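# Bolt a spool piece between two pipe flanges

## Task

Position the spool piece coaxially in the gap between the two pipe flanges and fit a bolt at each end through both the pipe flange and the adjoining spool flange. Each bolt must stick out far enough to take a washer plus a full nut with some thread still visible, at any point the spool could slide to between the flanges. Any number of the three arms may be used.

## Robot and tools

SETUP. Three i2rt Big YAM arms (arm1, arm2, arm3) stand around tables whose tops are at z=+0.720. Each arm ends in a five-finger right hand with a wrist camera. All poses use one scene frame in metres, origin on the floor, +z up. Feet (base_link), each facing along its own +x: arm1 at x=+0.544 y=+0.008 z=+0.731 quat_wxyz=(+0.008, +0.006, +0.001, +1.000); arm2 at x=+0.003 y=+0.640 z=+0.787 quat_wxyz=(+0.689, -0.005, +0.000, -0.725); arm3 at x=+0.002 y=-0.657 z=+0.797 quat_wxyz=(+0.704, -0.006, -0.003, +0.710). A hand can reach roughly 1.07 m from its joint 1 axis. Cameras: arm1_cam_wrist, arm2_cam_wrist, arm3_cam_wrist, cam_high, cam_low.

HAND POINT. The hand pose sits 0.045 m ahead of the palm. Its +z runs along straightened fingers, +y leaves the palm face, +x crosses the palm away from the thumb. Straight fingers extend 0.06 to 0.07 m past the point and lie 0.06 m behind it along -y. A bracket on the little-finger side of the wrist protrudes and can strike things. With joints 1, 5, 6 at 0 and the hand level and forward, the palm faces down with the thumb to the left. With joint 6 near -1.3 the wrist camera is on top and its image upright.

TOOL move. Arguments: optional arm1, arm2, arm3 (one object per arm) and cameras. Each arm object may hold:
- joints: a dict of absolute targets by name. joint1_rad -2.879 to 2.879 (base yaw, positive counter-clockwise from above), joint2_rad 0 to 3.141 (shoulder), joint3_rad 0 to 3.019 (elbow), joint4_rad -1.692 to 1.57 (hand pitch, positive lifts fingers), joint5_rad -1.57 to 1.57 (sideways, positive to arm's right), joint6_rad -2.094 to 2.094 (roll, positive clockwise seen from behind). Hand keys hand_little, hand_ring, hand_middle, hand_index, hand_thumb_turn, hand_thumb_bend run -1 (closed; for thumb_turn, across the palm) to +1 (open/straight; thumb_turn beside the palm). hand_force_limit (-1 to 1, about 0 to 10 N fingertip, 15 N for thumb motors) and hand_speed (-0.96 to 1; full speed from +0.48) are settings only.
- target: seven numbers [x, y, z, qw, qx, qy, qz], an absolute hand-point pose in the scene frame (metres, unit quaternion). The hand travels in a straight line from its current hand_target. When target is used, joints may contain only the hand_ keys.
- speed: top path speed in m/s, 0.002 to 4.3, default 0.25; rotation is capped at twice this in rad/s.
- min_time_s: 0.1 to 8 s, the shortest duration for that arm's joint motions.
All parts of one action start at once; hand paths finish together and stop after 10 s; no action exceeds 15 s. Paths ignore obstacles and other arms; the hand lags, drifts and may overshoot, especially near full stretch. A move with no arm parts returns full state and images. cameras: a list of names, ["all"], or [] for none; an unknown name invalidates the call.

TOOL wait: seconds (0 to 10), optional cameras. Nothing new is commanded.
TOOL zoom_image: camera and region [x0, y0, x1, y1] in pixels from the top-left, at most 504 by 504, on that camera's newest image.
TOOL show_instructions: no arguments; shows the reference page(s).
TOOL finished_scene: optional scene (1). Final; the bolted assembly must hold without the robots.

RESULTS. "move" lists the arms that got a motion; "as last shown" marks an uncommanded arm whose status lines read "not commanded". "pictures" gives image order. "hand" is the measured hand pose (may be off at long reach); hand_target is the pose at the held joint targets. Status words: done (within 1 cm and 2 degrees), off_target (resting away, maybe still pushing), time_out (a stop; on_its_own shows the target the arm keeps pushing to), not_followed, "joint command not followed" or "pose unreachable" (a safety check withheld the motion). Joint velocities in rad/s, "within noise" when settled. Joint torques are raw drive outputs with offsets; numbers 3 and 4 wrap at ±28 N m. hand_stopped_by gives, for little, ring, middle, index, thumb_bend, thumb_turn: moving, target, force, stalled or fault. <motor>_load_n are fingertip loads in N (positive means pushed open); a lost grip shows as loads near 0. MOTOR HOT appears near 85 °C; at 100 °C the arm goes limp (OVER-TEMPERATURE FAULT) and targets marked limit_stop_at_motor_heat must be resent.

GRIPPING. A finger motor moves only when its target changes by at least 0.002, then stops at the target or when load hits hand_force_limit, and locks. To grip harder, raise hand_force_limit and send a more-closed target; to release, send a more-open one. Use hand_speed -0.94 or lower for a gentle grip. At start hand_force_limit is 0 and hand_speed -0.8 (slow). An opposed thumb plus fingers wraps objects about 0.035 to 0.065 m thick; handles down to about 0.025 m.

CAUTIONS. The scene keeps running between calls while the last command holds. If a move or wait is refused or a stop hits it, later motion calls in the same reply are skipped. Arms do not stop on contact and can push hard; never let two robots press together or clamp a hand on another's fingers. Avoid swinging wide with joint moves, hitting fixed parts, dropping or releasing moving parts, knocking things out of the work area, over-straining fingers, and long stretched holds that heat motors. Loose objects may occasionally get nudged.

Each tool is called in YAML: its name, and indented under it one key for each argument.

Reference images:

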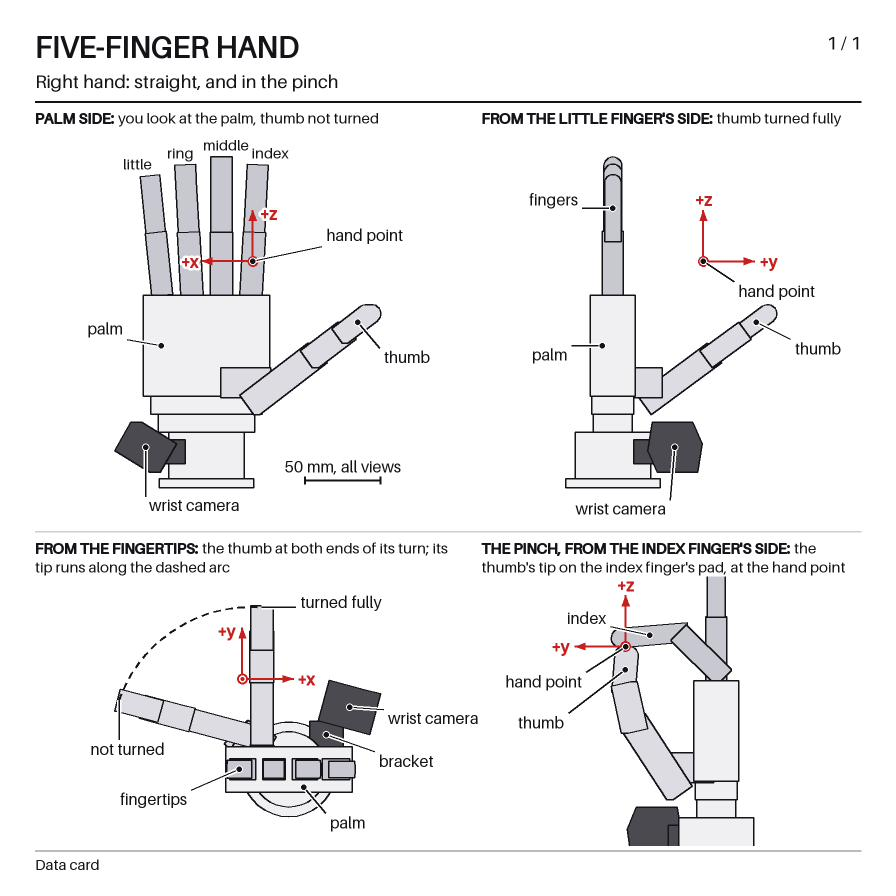

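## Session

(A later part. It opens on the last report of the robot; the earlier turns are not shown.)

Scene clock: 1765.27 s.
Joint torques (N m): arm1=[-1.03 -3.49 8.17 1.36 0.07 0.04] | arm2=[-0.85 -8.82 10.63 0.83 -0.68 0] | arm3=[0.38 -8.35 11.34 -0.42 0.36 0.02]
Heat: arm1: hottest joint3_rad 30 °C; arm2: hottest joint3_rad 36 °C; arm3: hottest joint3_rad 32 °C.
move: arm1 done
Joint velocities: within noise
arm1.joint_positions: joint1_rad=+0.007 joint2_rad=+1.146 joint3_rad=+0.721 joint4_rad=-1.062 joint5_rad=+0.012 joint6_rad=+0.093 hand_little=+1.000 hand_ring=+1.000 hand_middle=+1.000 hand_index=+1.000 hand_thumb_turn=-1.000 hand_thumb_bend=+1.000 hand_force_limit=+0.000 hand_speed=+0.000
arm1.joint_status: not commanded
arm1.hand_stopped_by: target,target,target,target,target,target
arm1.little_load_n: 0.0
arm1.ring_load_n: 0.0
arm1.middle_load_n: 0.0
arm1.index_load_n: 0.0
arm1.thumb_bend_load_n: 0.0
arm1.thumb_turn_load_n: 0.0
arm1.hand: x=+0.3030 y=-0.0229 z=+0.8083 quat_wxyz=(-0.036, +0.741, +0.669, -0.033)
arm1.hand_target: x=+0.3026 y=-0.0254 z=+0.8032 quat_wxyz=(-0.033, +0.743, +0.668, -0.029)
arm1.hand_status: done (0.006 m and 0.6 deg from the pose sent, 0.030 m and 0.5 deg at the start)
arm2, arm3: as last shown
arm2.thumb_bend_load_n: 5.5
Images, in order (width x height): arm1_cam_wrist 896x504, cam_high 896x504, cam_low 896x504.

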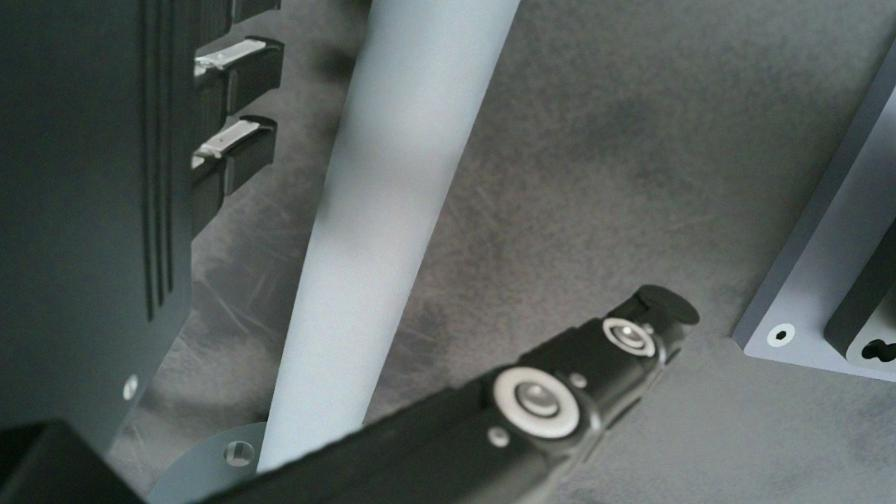

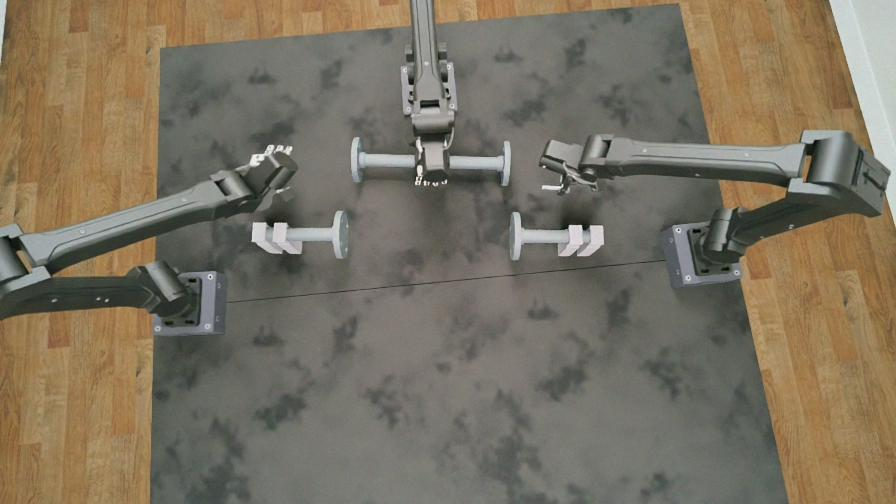

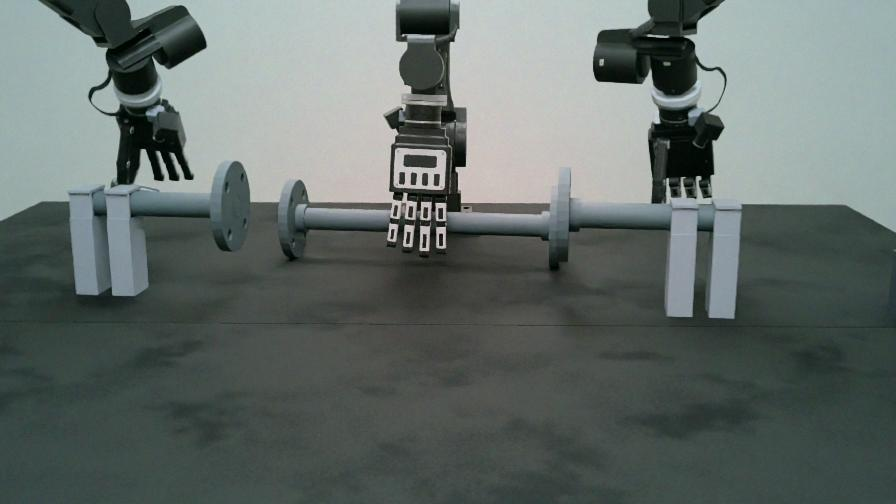

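move:
  arm1: {"target": [0.3025, -0.0360, 0.792, -0.0325, 0.7426, 0.6683, -0.0292], "speed": 0.06, "joints": {"hand_index": 0.7, "hand_middle": 0.65, "hand_ring": 0.7, "hand_little": 0.7, "hand_speed": -0.5}}

move:
  arm1: {"target": [0.3025, -0.0360, 0.777, -0.0325, 0.7426, 0.6683, -0.0292], "speed": 0.05, "joints": {"hand_index": 0.35, "hand_middle": 0.3, "hand_ring": 0.35, "hand_little": 0.35, "hand_speed": -0.4}}
  cameras: ["arm1_cam_wrist", "cam_high", "cam_low"]

zoom_image:
  camera: "cam_low"
  region: [350, 120, 510, 280]

Scene clock: 1799.73 s.
Joint torques (N m): arm1=[-1.49 -2.67 7.87 1.5 0.18 0.04] | arm2=[-1.08 -8.59 10.56 0.76 -0.68 -0.02] | arm3=[0.03 -8.88 11.29 -0.4 0.41 0.06]
Heat: arm1: hottest joint3_rad 30 °C; arm2: hottest joint3_rad 36 °C; arm3: hottest joint3_rad 33 °C.
move: arm1 off_target
Joint velocities: within noise
arm1.joint_positions: joint1_rad=+0.044 joint2_rad=+1.162 joint3_rad=+0.702 joint4_rad=-1.026 joint5_rad=+0.012 joint6_rad=+0.130 hand_little=+1.000 hand_ring=+0.700 hand_middle=+0.650 hand_index=+0.700 hand_thumb_turn=-1.000 hand_thumb_bend=+1.000 hand_force_limit=+0.000 hand_speed=-0.500
arm1.joint_status: hand_little off_target (ended at +1.000, target +0.700); the others done
arm1.hand_stopped_by: fault,target,target,target,target,target
arm1.little_load_n: 0.0
arm1.ring_load_n: 0.0
arm1.middle_load_n: 0.0
arm1.index_load_n: 0.0
arm1.thumb_bend_load_n: 0.0
arm1.thumb_turn_load_n: 0.0
arm1.hand: x=+0.3024 y=-0.0340 z=+0.7976 quat_wxyz=(-0.035, +0.741, +0.669, -0.034)
arm1.hand_target: x=+0.3026 y=-0.0360 z=+0.7921 quat_wxyz=(-0.033, +0.743, +0.668, -0.029)
arm1.hand_status: done (0.006 m and 0.7 deg from the pose sent, 0.021 m and 0.6 deg at the start)
arm2, arm3: as last shown
arm2.index_load_n: 6.0
pictures: none

Scene clock: 1800.80 s.
Joint torques (N m): arm1=[-1.14 -3.19 7.6 1.35 0.19 0.02] | arm2=[-0.09 -8.41 10.32 0.87 -0.67 0.02] | arm3=[0.38 -9.17 11.15 -0.35 0.41 0.03]
Heat: arm1: hottest joint3_rad 30 °C; arm2: hottest joint3_rad 36 °C; arm3: hottest joint3_rad 33 °C.
move: arm1 off_target
Joint velocities: within noise
arm1.joint_positions: joint1_rad=+0.044 joint2_rad=+1.186 joint3_rad=+0.675 joint4_rad=-0.975 joint5_rad=+0.012 joint6_rad=+0.130 hand_little=+1.000 hand_ring=+0.350 hand_middle=+0.300 hand_index=+0.350 hand_thumb_turn=-1.000 hand_thumb_bend=+1.000 hand_force_limit=+0.000 hand_speed=-0.400
arm1.joint_status: hand_little off_target (ended at +1.000, target +0.350); the others done
arm1.hand_stopped_by: fault,target,target,target,target,target
arm1.little_load_n: 0.0
arm1.ring_load_n: 0.0
arm1.middle_load_n: 0.0
arm1.index_load_n: 0.0
arm1.thumb_bend_load_n: 0.0
arm1.thumb_turn_load_n: 0.0
arm1.hand: x=+0.3022 y=-0.0341 z=+0.7825 quat_wxyz=(-0.035, +0.741, +0.669, -0.034)
arm1.hand_target: x=+0.3027 y=-0.0359 z=+0.7771 quat_wxyz=(-0.033, +0.743, +0.668, -0.029)
arm1.hand_status: done (0.006 m and 0.7 deg from the pose sent, 0.021 m and 0.7 deg at the start)
arm2, arm3: as last shown
arm2.index_load_n: 5.5
arm2.thumb_turn_load_n: -2.0
Images, in order (width x height): arm1_cam_wrist 896x504, cam_high 896x504, cam_low 896x504.

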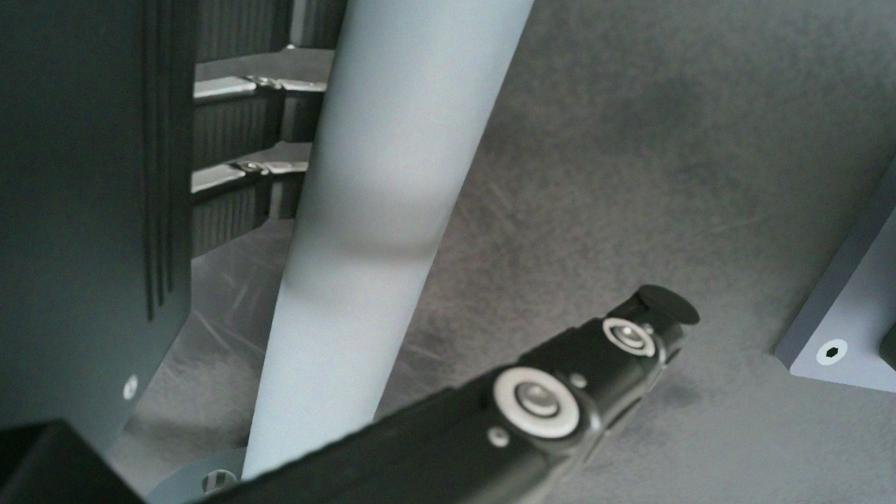

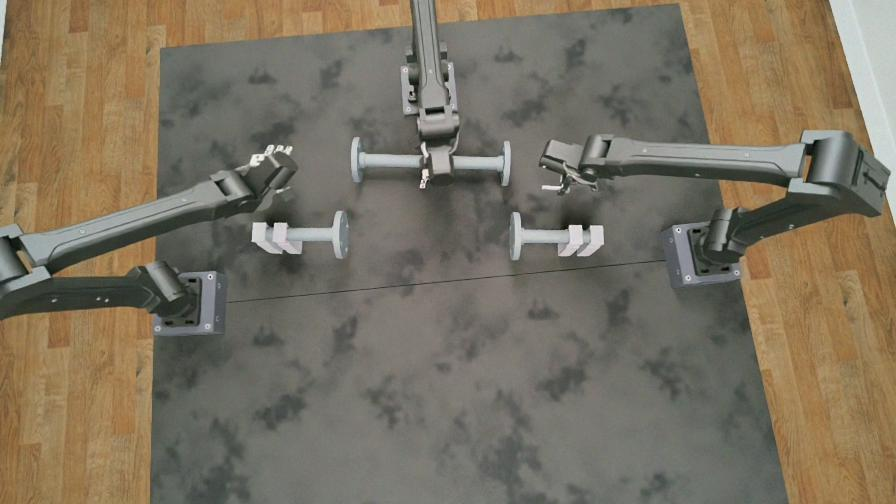

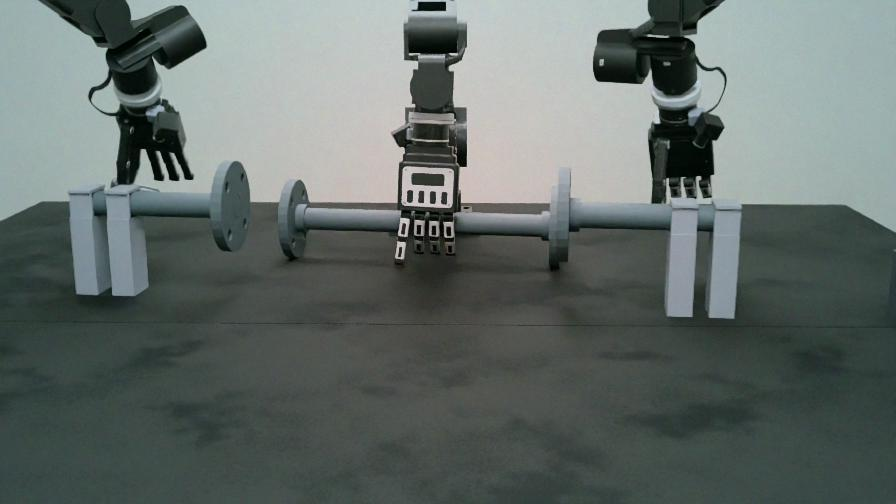

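Scaled by 3.150 from the camera's image (finer frame: 1280x720).

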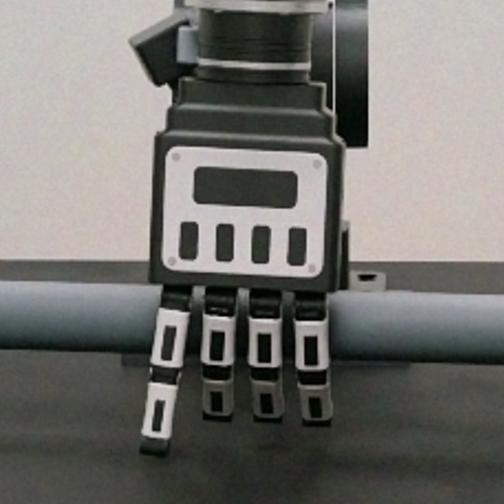

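move:
  arm1: {"target": [0.3025, -0.0260, 0.87, -0.0325, 0.7426, 0.6683, -0.0292], "speed": 0.15, "joints": {"hand_index": 1, "hand_middle": 1, "hand_ring": 1, "hand_speed": 0.0}}

move:
  arm1: {"target": [0.287, -0.0240, 0.90, -0.2546, 0.6994, 0.6276, -0.2284], "speed": 0.2}
  cameras: ["arm1_cam_wrist", "cam_high", "cam_low"]

zoom_image:
  camera: "cam_high"
  region: [330, 20, 530, 200]

Scene clock: 1881.70 s.
Joint torques (N m): arm1=[-1.73 -4.37 11.74 0.4 0.13 -0.15] | arm2=[-0.73 -8.76 10.61 0.91 -0.69 -0.02] | arm3=[-0.15 -9.05 11.37 -0.35 0.37 0.04]
Heat: arm1: hottest joint3_rad 29 °C; arm2: hottest joint3_rad 37 °C; arm3: hottest joint3_rad 33 °C.
move: arm1 off_target
Joint velocities: within noise
arm1.joint_positions: joint1_rad=+0.025 joint2_rad=+1.099 joint3_rad=+0.818 joint4_rad=-1.248 joint5_rad=+0.011 joint6_rad=+0.118 hand_little=+1.000 hand_ring=+1.000 hand_middle=+1.000 hand_index=+1.000 hand_thumb_turn=-1.000 hand_thumb_bend=+1.000 hand_force_limit=+0.000 hand_speed=+0.000
arm1.joint_status: all done
arm1.hand_stopped_by: fault,target,target,target,target,target
arm1.little_load_n: 0.0
arm1.ring_load_n: 0.0
arm1.middle_load_n: 0.0
arm1.index_load_n: 0.0
arm1.thumb_bend_load_n: 0.0
arm1.thumb_turn_load_n: 0.5
arm1.hand: x=+0.3132 y=-0.0286 z=+0.8566 quat_wxyz=(-0.021, +0.744, +0.668, -0.018)
arm1.hand_target: x=+0.3029 y=-0.0261 z=+0.8698 quat_wxyz=(-0.033, +0.743, +0.668, -0.029)
arm1.hand_status: off_target (0.017 m and 1.8 deg from the pose sent, 0.088 m and 0.7 deg at the start)
arm2, arm3: as last shown
arm2.little_load_n: -0.5
arm2.thumb_turn_load_n: -1.5
pictures: none

Scene clock: 1883.93 s.
Joint torques (N m): arm1=[-0.97 0.44 9.77 2.14 0.32 0.05] | arm2=[-0.32 -8.7 10.54 0.69 -0.66 -0.04] | arm3=[0.5 -8.59 11.23 -0.5 0.35 0.05]
Heat: arm1: hottest joint3_rad 29 °C; arm2: hottest joint3_rad 37 °C; arm3: hottest joint3_rad 33 °C.
move: arm1 done
Joint velocities: within noise
arm1.joint_positions: joint1_rad=+0.072 joint2_rad=+0.622 joint3_rad=+0.637 joint4_rad=-0.926 joint5_rad=+0.107 joint6_rad=+0.121 hand_little=+1.000 hand_ring=+1.000 hand_middle=+1.000 hand_index=+1.000 hand_thumb_turn=-1.000 hand_thumb_bend=+1.000 hand_force_limit=+0.000 hand_speed=+0.000
arm1.joint_status: not commanded
arm1.hand_stopped_by: fault,target,target,target,target,target
arm1.little_load_n: 0.0
arm1.ring_load_n: 0.0
arm1.middle_load_n: 0.0
arm1.index_load_n: 0.0
arm1.thumb_bend_load_n: 0.0
arm1.thumb_turn_load_n: 0.0
arm1.hand: x=+0.2894 y=-0.0221 z=+0.8984 quat_wxyz=(-0.250, +0.700, +0.632, -0.221)
arm1.hand_target: x=+0.2871 y=-0.0240 z=+0.9001 quat_wxyz=(-0.254, +0.699, +0.628, -0.228)
arm1.hand_status: done (0.004 m and 1.1 deg from the pose sent, 0.051 m and 36.8 deg at the start)
arm2: as last shown
arm2.little_load_n: 0.0
arm2.middle_load_n: -0.5
arm3.joint_positions: joint1_rad=-0.468 joint2_rad=+1.491 joint3_rad=+0.903 joint4_rad=-0.941 joint5_rad=+0.500 joint6_rad=+1.358 hand_little=-1.000 hand_ring=-1.000 hand_middle=-0.990 hand_index=-0.400 hand_thumb_turn=-0.700 hand_thumb_bend=+0.552 hand_force_limit=-0.100 hand_speed=-0.900
arm3.joint_status: not commanded
arm3.hand_stopped_by: target,target,target,target,force,target
arm3.little_load_n: 0.0
arm3.ring_load_n: 0.0
arm3.middle_load_n: 0.0
arm3.index_load_n: 2.5
arm3.thumb_bend_load_n: 6.5
arm3.thumb_turn_load_n: 2.5
arm3.hand: x=+0.2138 y=-0.3085 z=+0.8247 quat_wxyz=(-0.129, +0.591, -0.765, +0.220)
arm3.hand_target: x=+0.2243 y=-0.2862 z=+0.8503 quat_wxyz=(-0.156, +0.583, -0.770, +0.206)
arm3.hand_status: not commanded
Images, in order (width x height): arm1_cam_wrist 896x504, cam_high 896x504, cam_low 896x504.

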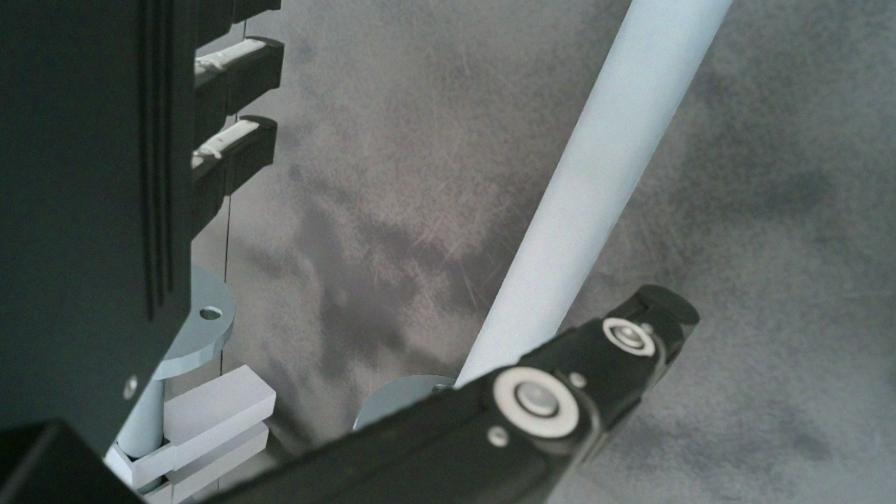

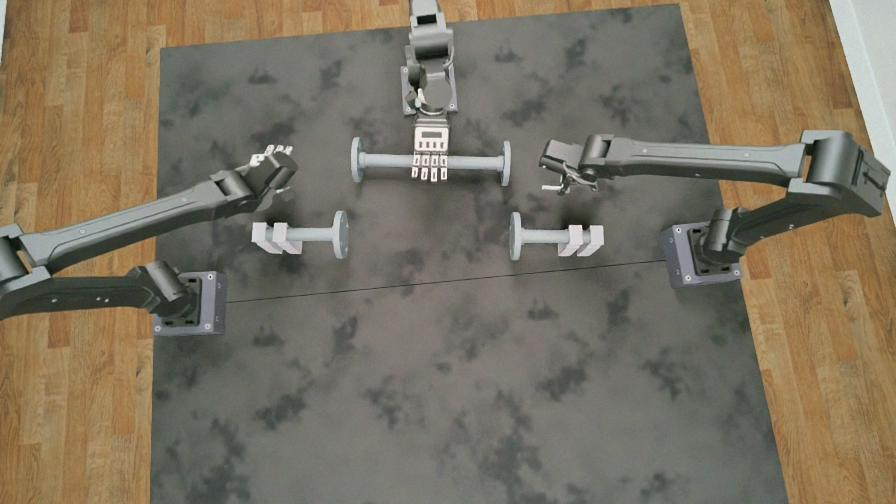

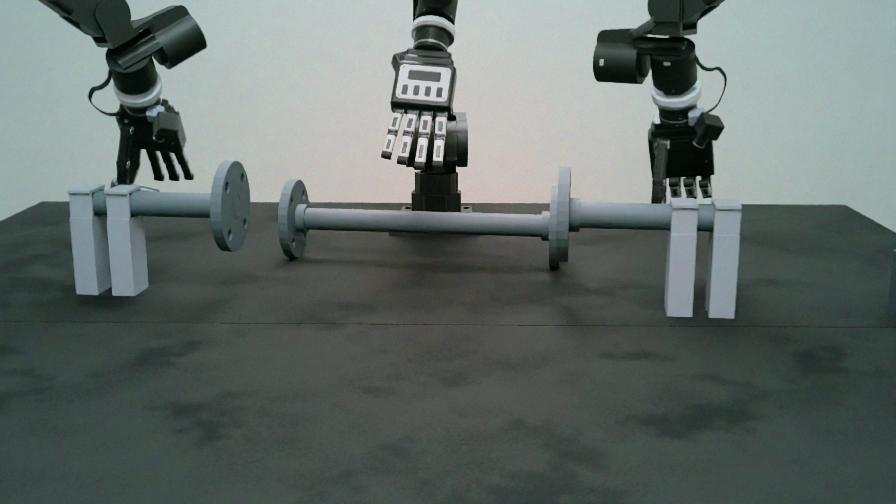

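Scaled by 2.520 from the camera's image (finer frame: 1280x720).

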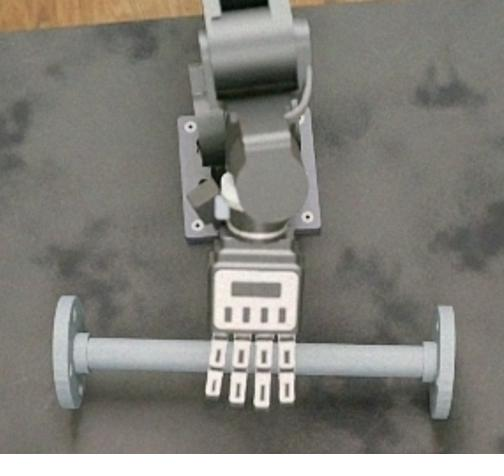

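move:
  arm1: {"target": [0.287, -0.0200, 0.815, -0.2546, 0.6994, 0.6276, -0.2284], "speed": 0.12}
  cameras: ["arm1_cam_wrist", "cam_high", "cam_low"]

zoom_image:
  camera: "cam_high"
  region: [330, 20, 530, 200]

zoom_image:
  camera: "cam_low"
  region: [350, 100, 530, 280]

Scene clock: 1900.97 s.
Joint torques (N m): arm1=[-1.96 1.67 9.7 2.3 -0.02 -0.16] | arm2=[-1.14 -9.17 10.41 0.69 -0.69 0.01] | arm3=[0.21 -8.53 11.34 -0.36 0.37 0.02]
Heat: arm1: hottest joint3_rad 30 °C; arm2: hottest joint3_rad 37 °C; arm3: hottest joint3_rad 33 °C.
move: arm1 done
Joint velocities: within noise
arm1.joint_positions: joint1_rad=+0.064 joint2_rad=+0.633 joint3_rad=+0.421 joint4_rad=-0.679 joint5_rad=+0.102 joint6_rad=+0.121 hand_little=+1.000 hand_ring=+1.000 hand_middle=+1.000 hand_index=+1.000 hand_thumb_turn=-1.000 hand_thumb_bend=+1.000 hand_force_limit=+0.000 hand_speed=+0.000
arm1.joint_status: not commanded
arm1.hand_stopped_by: fault,target,target,target,target,target
arm1.little_load_n: 0.0
arm1.ring_load_n: 0.0
arm1.middle_load_n: 0.0
arm1.index_load_n: 0.0
arm1.thumb_bend_load_n: 0.0
arm1.thumb_turn_load_n: 0.0
arm1.hand: x=+0.2888 y=-0.0214 z=+0.8178 quat_wxyz=(-0.255, +0.700, +0.627, -0.229)
arm1.hand_target: x=+0.2872 y=-0.0200 z=+0.8150 quat_wxyz=(-0.255, +0.700, +0.628, -0.228)
arm1.hand_status: done (0.004 m and 0.1 deg from the pose sent, 0.083 m and 1.1 deg at the start)
arm2, arm3: as last shown
arm2.middle_load_n: 0.0
arm2.thumb_turn_load_n: -2.0
Images, in order (width x height): arm1_cam_wrist 896x504, cam_high 896x504, cam_low 896x504.

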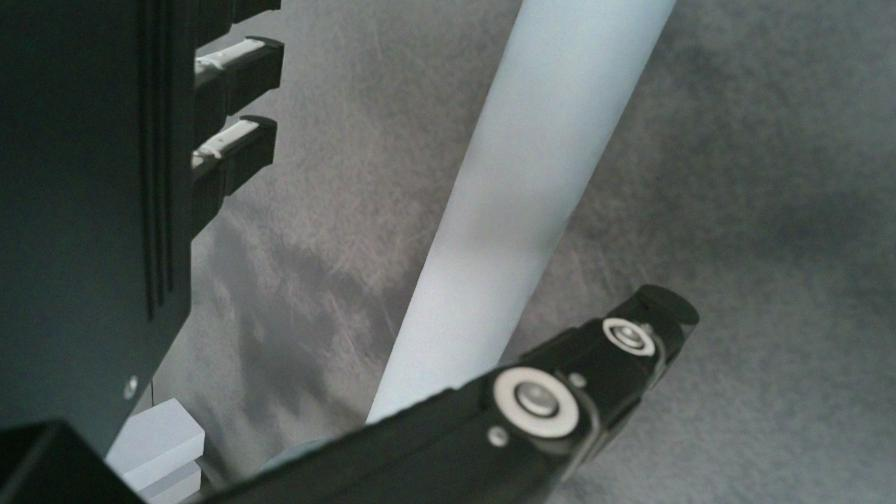

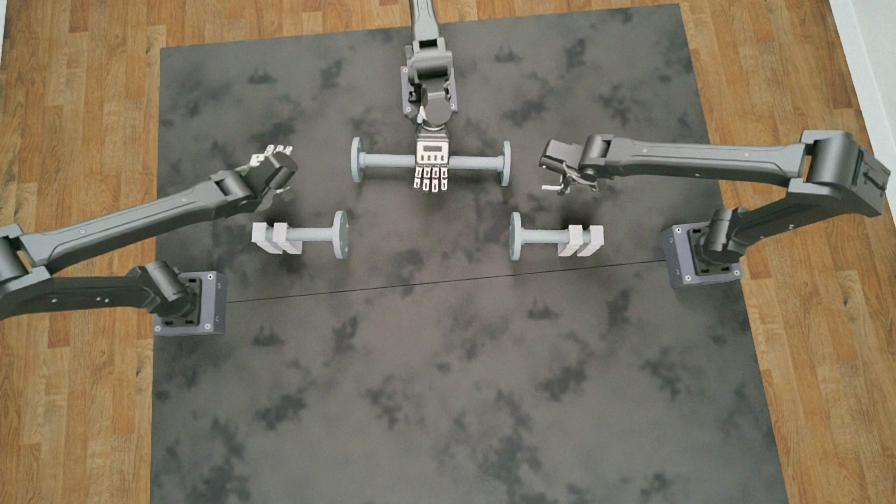

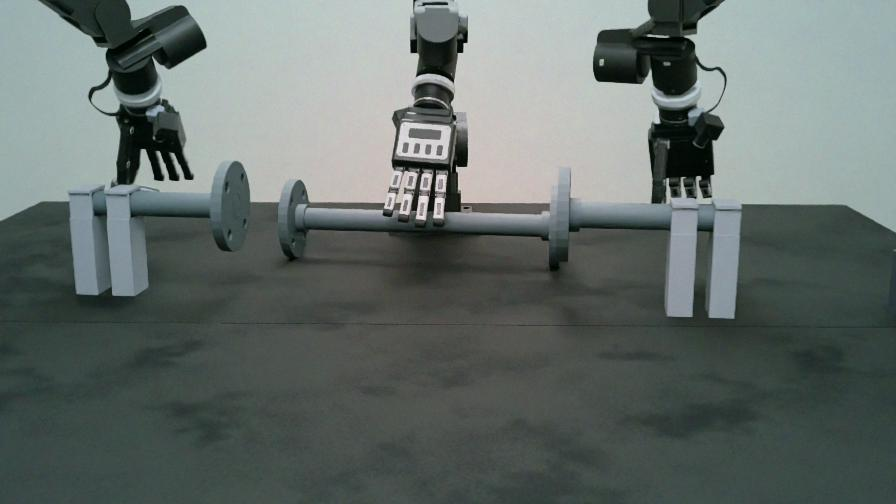

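Scaled by 2.520 from the camera's image (finer frame: 1280x720).

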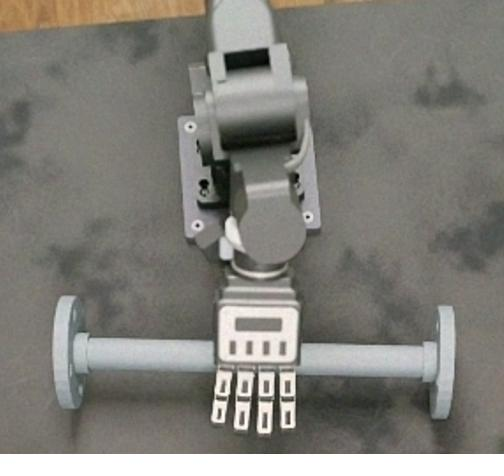

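Scaled by 2.800 from the camera's image (finer frame: 1280x720).

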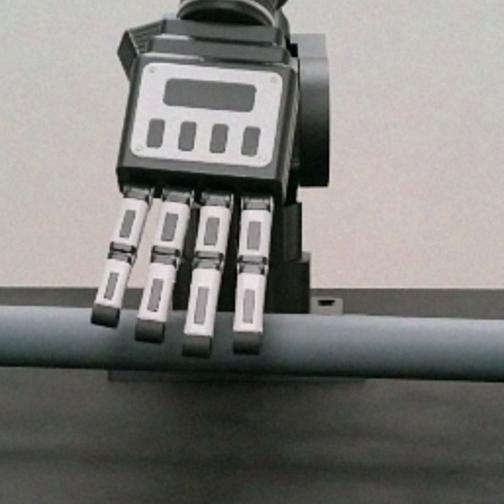

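move:
  arm1: {"target": [0.2850, -0.0180, 0.7560, -0.2546, 0.6994, 0.6276, -0.2284], "speed": 0.1}
  cameras: ["arm1_cam_wrist", "cam_high", "cam_low"]

zoom_image:
  camera: "cam_low"
  region: [350, 120, 510, 280]

Scene clock: 1912.00 s.
Joint torques (N m): arm1=[-2.73 1.32 8.99 2.43 -0.04 -0.19] | arm2=[-0.91 -8.76 10.51 0.51 -0.67 -0.02] | arm3=[0.21 -8.88 11.33 -0.43 0.37 0.05]
Heat: arm1: hottest joint3_rad 29 °C; arm2: hottest joint3_rad 37 °C; arm3: hottest joint3_rad 33 °C.
move: arm1 done
Joint velocities: within noise
arm1.joint_positions: joint1_rad=+0.052 joint2_rad=+0.741 joint3_rad=+0.290 joint4_rad=-0.439 joint5_rad=+0.094 joint6_rad=+0.115 hand_little=+1.000 hand_ring=+1.000 hand_middle=+1.000 hand_index=+1.000 hand_thumb_turn=-1.000 hand_thumb_bend=+1.000 hand_force_limit=+0.000 hand_speed=+0.000
arm1.joint_status: not commanded
arm1.hand_stopped_by: fault,target,target,target,target,target
arm1.little_load_n: 0.0
arm1.ring_load_n: 0.0
arm1.middle_load_n: 0.0
arm1.index_load_n: 0.0
arm1.thumb_bend_load_n: 0.0
arm1.thumb_turn_load_n: 0.0
arm1.hand: x=+0.2859 y=-0.0197 z=+0.7587 quat_wxyz=(-0.254, +0.701, +0.626, -0.229)
arm1.hand_target: x=+0.2851 y=-0.0180 z=+0.7561 quat_wxyz=(-0.255, +0.699, +0.628, -0.228)
arm1.hand_status: done (0.003 m and 0.3 deg from the pose sent, 0.062 m and 0.1 deg at the start)
arm2, arm3: as last shown
arm2.ring_load_n: -0.5
arm2.thumb_turn_load_n: -1.5
arm3.ring_load_n: 0.5
arm3.middle_load_n: 0.5
Images, in order (width x height): arm1_cam_wrist 896x504, cam_high 896x504, cam_low 896x504.

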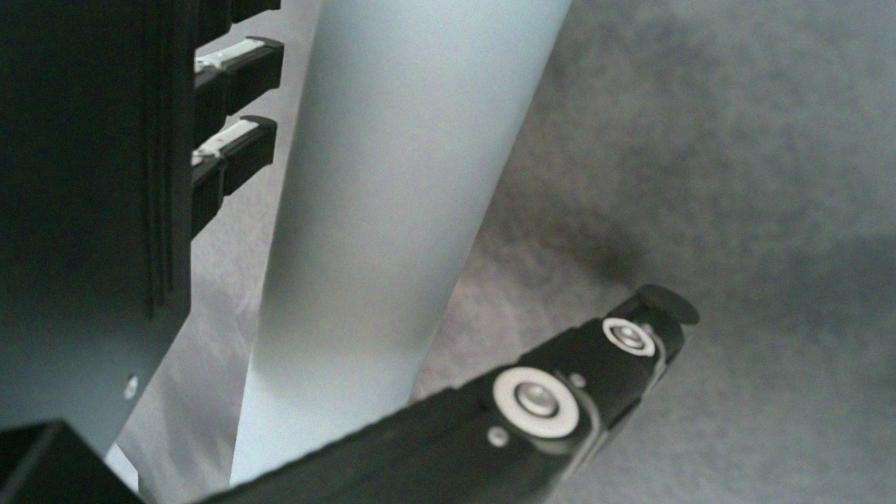

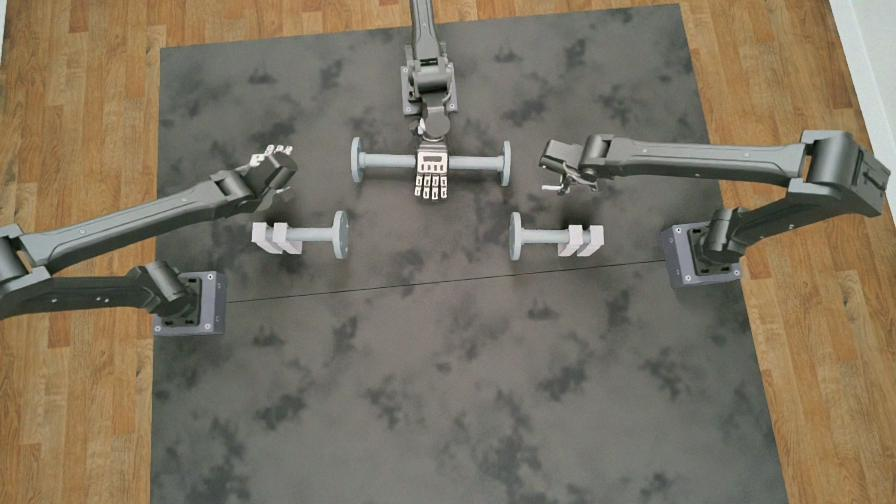

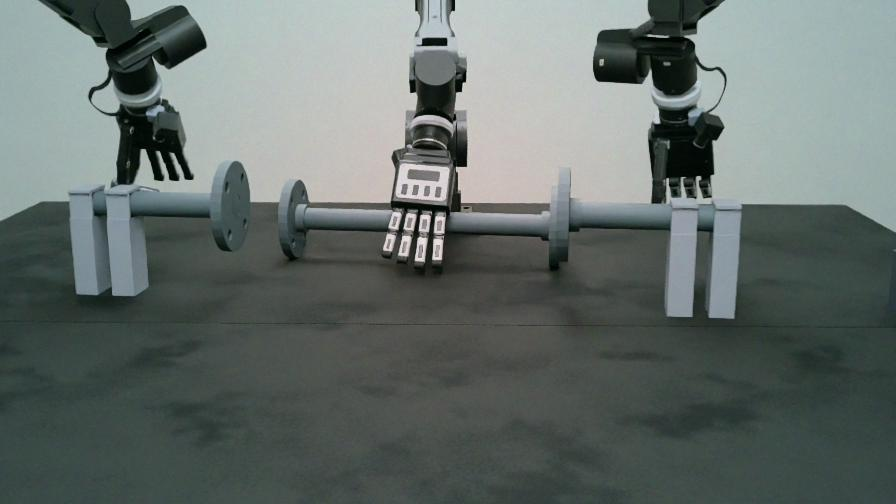

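Scaled by 3.150 from the camera's image (finer frame: 1280x720).

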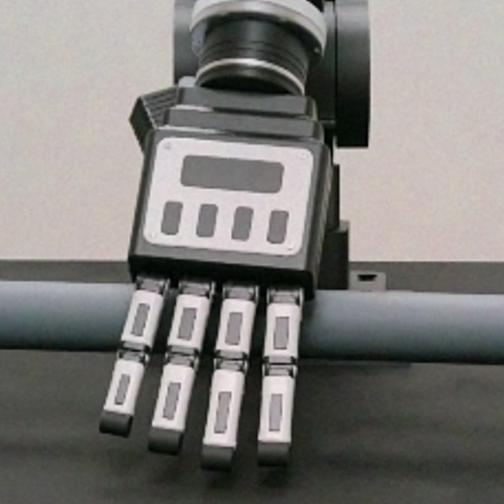

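move:
  arm1: {"joints": {"hand_index": -0.2, "hand_middle": -0.2, "hand_ring": -0.2, "hand_force_limit": 0.0, "hand_speed": -0.4}}
  cameras: ["arm1_cam_wrist", "cam_low"]

zoom_image:
  camera: "cam_low"
  region: [350, 120, 510, 280]

Scene clock: 1923.97 s.
Joint torques (N m): arm1=[-2.55 1.38 8.99 1.8 0 -0.18] | arm2=[-0.91 -9.23 10.52 0.58 -0.67 -0.02] | arm3=[0.32 -8.94 11.26 -0.44 0.38 0.08]
Heat: arm1: hottest joint3_rad 30 °C; arm2: hottest joint3_rad 37 °C; arm3: hottest joint3_rad 34 °C.
move: arm1 done
Joint velocities: within noise
arm1.joint_positions: joint1_rad=+0.052 joint2_rad=+0.743 joint3_rad=+0.290 joint4_rad=-0.425 joint5_rad=+0.094 joint6_rad=+0.115 hand_little=+1.000 hand_ring=-0.200 hand_middle=-0.200 hand_index=-0.200 hand_thumb_turn=-1.000 hand_thumb_bend=+1.000 hand_force_limit=+0.000 hand_speed=-0.400
arm1.joint_status: all done
arm1.hand_stopped_by: fault,target,target,target,target,target
arm1.little_load_n: 0.0
arm1.ring_load_n: 0.0
arm1.middle_load_n: 0.0
arm1.index_load_n: 0.0
arm1.thumb_bend_load_n: 0.0
arm1.thumb_turn_load_n: 0.0
arm1.hand: x=+0.2830 y=-0.0197 z=+0.7597 quat_wxyz=(-0.257, +0.699, +0.624, -0.233)
arm1.hand_target: x=+0.2851 y=-0.0180 z=+0.7561 quat_wxyz=(-0.255, +0.699, +0.628, -0.228)
arm1.hand_status: not commanded
arm2.joint_positions: joint1_rad=+0.650 joint2_rad=+1.264 joint3_rad=+0.678 joint4_rad=-0.471 joint5_rad=-0.719 joint6_rad=-0.799 hand_little=+1.000 hand_ring=+1.000 hand_middle=+1.000 hand_index=-0.199 hand_thumb_turn=-0.700 hand_thumb_bend=+0.337 hand_force_limit=-0.100 hand_speed=-0.920
arm2.joint_status: not commanded
arm2.hand_stopped_by: target,target,target,target,force,target
arm2.little_load_n: 0.0
arm2.ring_load_n: 0.0
arm2.middle_load_n: 0.0
arm2.index_load_n: 5.5
arm2.thumb_bend_load_n: 5.5
arm2.thumb_turn_load_n: -1.5
arm2.hand: x=+0.2932 y=+0.4149 z=+0.8511 quat_wxyz=(-0.310, +0.654, -0.635, +0.270)
arm2.hand_target: x=+0.2996 y=+0.3985 z=+0.8700 quat_wxyz=(-0.305, +0.655, -0.627, +0.292)
arm2.hand_status: not commanded
arm3: as last shown
arm3.ring_load_n: 0.0
arm3.middle_load_n: 0.0
Images, in order (width x height): arm1_cam_wrist 896x504, cam_low 896x504.

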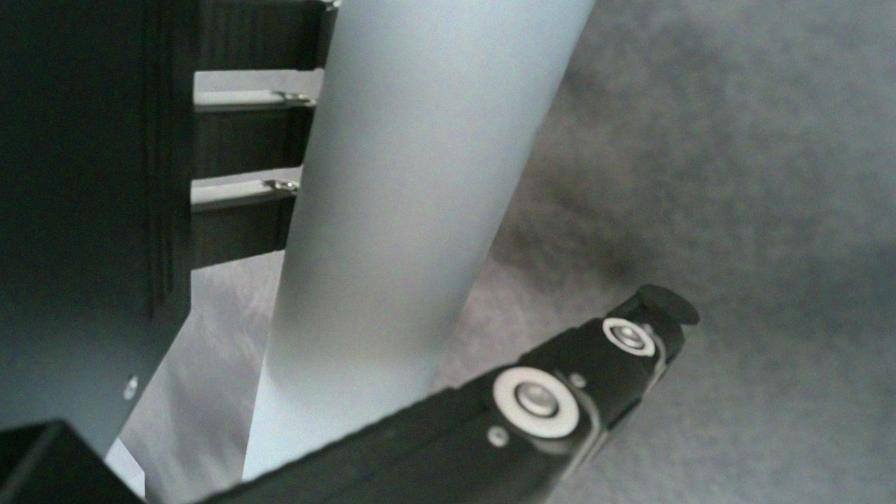

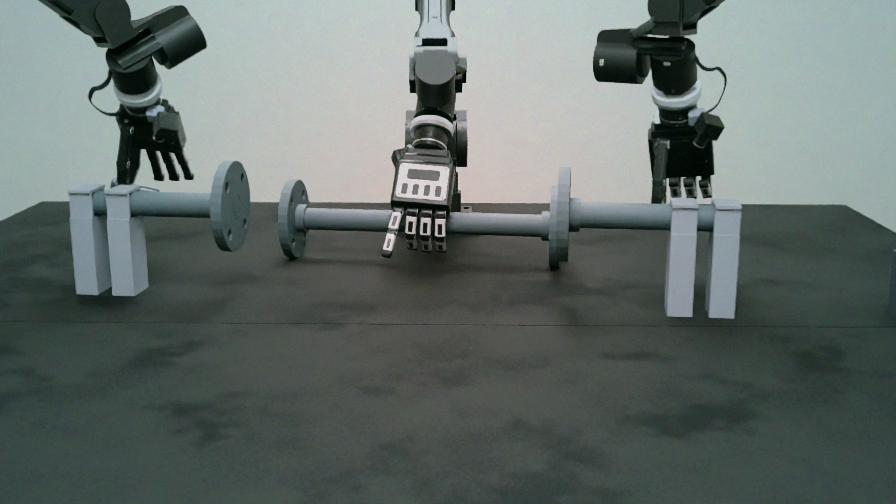

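Scaled by 3.150 from the camera's image (finer frame: 1280x720).

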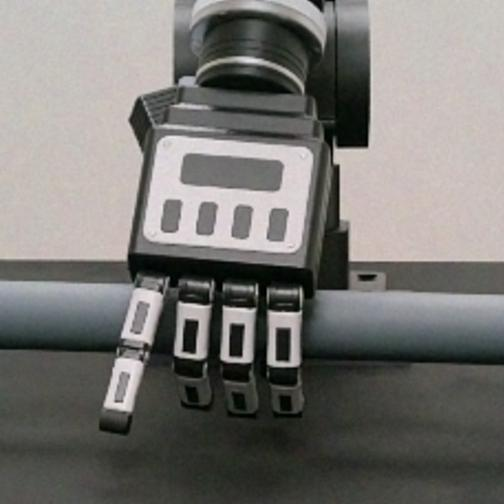

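move:
  arm1: {"target": [0.2875, -0.0180, 0.7400, -0.2546, 0.6994, 0.6276, -0.2284], "speed": 0.06}
  cameras: ["arm1_cam_wrist", "cam_low"]

zoom_image:
  camera: "cam_low"
  region: [350, 120, 510, 280]

Scene clock: 1932.70 s.
Joint torques (N m): arm1=[-1.96 1.38 8.47 2.3 -0.02 -0.18] | arm2=[-1.32 -8.7 10.5 0.8 -0.69 -0.02] | arm3=[0.09 -9.11 11.22 -0.39 0.37 0.03]
Heat: arm1: hottest joint3_rad 30 °C; arm2: hottest joint3_rad 37 °C; arm3: hottest joint3_rad 34 °C.
move: arm1 done
Joint velocities: within noise
arm1.joint_positions: joint1_rad=+0.052 joint2_rad=+0.771 joint3_rad=+0.255 joint4_rad=-0.370 joint5_rad=+0.094 joint6_rad=+0.115 hand_little=+1.000 hand_ring=-0.200 hand_middle=-0.200 hand_index=-0.200 hand_thumb_turn=-1.000 hand_thumb_bend=+1.000 hand_force_limit=+0.000 hand_speed=-0.400
arm1.joint_status: not commanded
arm1.hand_stopped_by: fault,target,target,target,target,target
arm1.little_load_n: 0.0
arm1.ring_load_n: 0.0
arm1.middle_load_n: 0.0
arm1.index_load_n: 0.0
arm1.thumb_bend_load_n: 0.0
arm1.thumb_turn_load_n: 0.0
arm1.hand: x=+0.2872 y=-0.0196 z=+0.7438 quat_wxyz=(-0.255, +0.700, +0.626, -0.230)
arm1.hand_target: x=+0.2876 y=-0.0180 z=+0.7402 quat_wxyz=(-0.255, +0.699, +0.628, -0.228)
arm1.hand_status: done (0.004 m and 0.4 deg from the pose sent, 0.020 m and 0.7 deg at the start)
arm2, arm3: as last shown
arm2.thumb_bend_load_n: 5.0
arm2.thumb_turn_load_n: -2.0
Images, in order (width x height): arm1_cam_wrist 896x504, cam_low 896x504.

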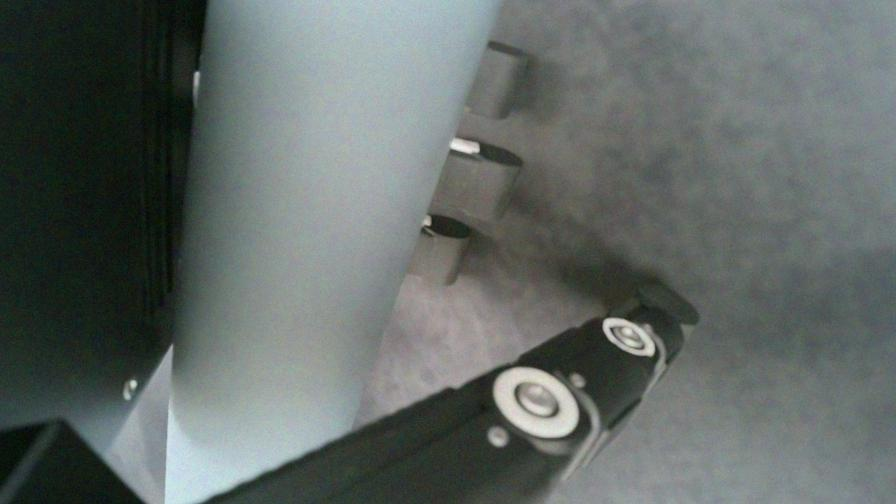

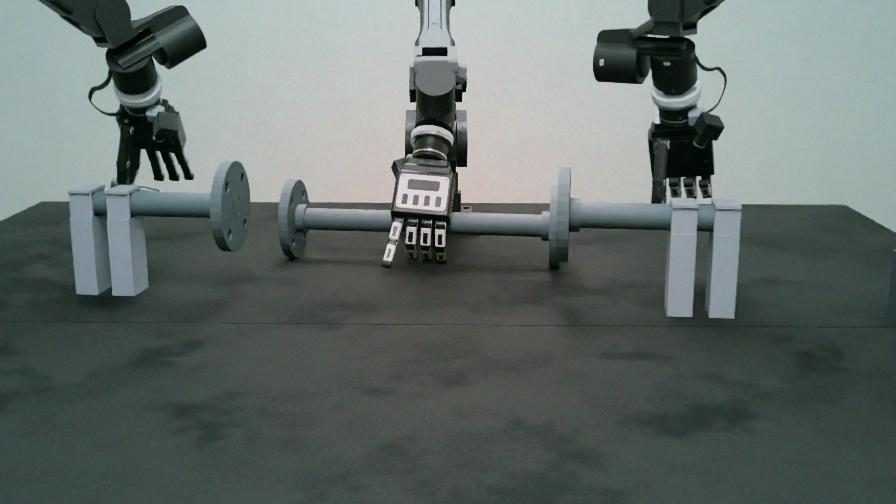

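Scaled by 3.150 from the camera's image (finer frame: 1280x720).

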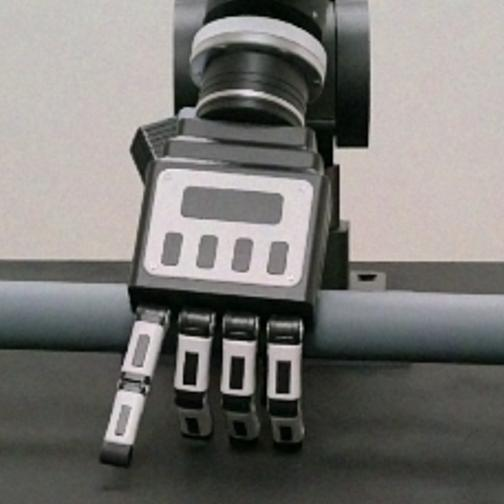

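move:
  arm1: {"joints": {"hand_index": -1, "hand_middle": -1, "hand_ring": -1, "hand_force_limit": -0.2, "hand_speed": -0.8}}
  cameras: ["arm1_cam_wrist", "cam_low"]

Scene clock: 1942.97 s.
Joint torques (N m): arm1=[-1.96 0.91 9.52 2.25 0.13 -0.17] | arm2=[-0.97 -9.58 10.52 0.68 -0.68 0] | arm3=[-0.03 -8.82 11.26 -0.44 0.39 0.02]
Heat: arm1: hottest joint3_rad 30 °C; arm2: hottest joint3_rad 37 °C; arm3: hottest joint3_rad 34 °C.
move: arm1 off_target
Joint velocities: within noise
arm1.joint_positions: joint1_rad=+0.051 joint2_rad=+0.779 joint3_rad=+0.243 joint4_rad=-0.370 joint5_rad=+0.091 joint6_rad=+0.113 hand_little=+1.000 hand_ring=-0.826 hand_middle=-0.882 hand_index=-0.918 hand_thumb_turn=-1.000 hand_thumb_bend=+1.000 hand_force_limit=-0.200 hand_speed=-0.800
arm1.joint_status: hand_ring off_target (ended at -0.826, target -1.000); hand_middle off_target (ended at -0.882, target -1.000); hand_index off_target (ended at -0.918, target -1.000); the others done
arm1.hand_stopped_by: fault,force,force,force,target,target
arm1.little_load_n: -0.5
arm1.ring_load_n: 0.5
arm1.middle_load_n: 0.0
arm1.index_load_n: 3.5
arm1.thumb_bend_load_n: -0.5
arm1.thumb_turn_load_n: 0.0
arm1.hand: x=+0.2934 y=-0.0197 z=+0.7364 quat_wxyz=(-0.248, +0.702, +0.629, -0.224)
arm1.hand_target: x=+0.2876 y=-0.0180 z=+0.7401 quat_wxyz=(-0.255, +0.699, +0.627, -0.228)
arm1.hand_status: not commanded
arm2, arm3: as last shown
arm2.thumb_bend_load_n: 5.5
Images, in order (width x height): arm1_cam_wrist 896x504, cam_low 896x504.

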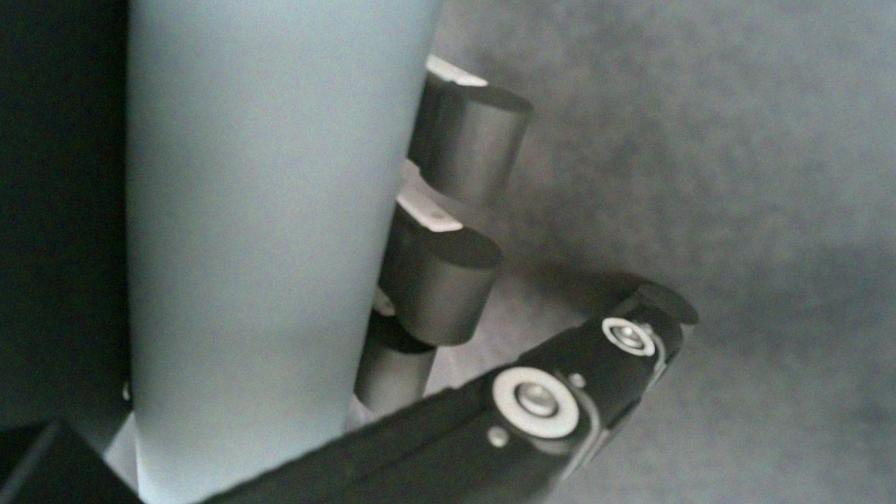

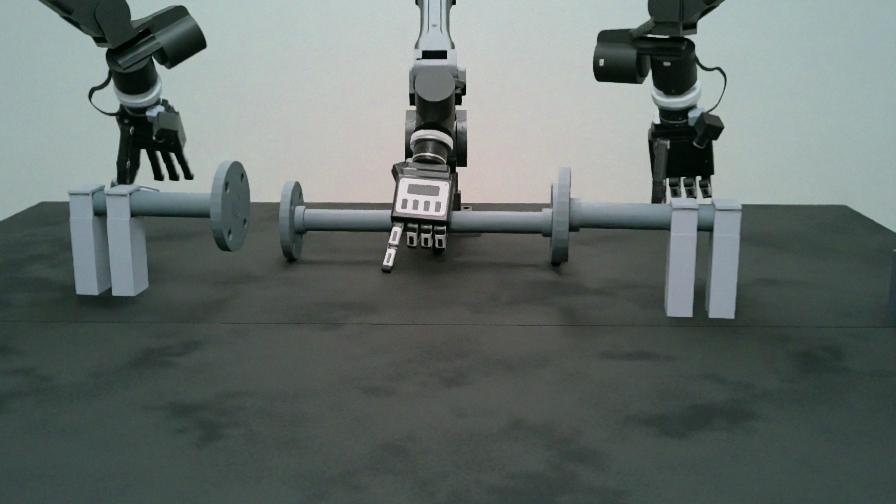

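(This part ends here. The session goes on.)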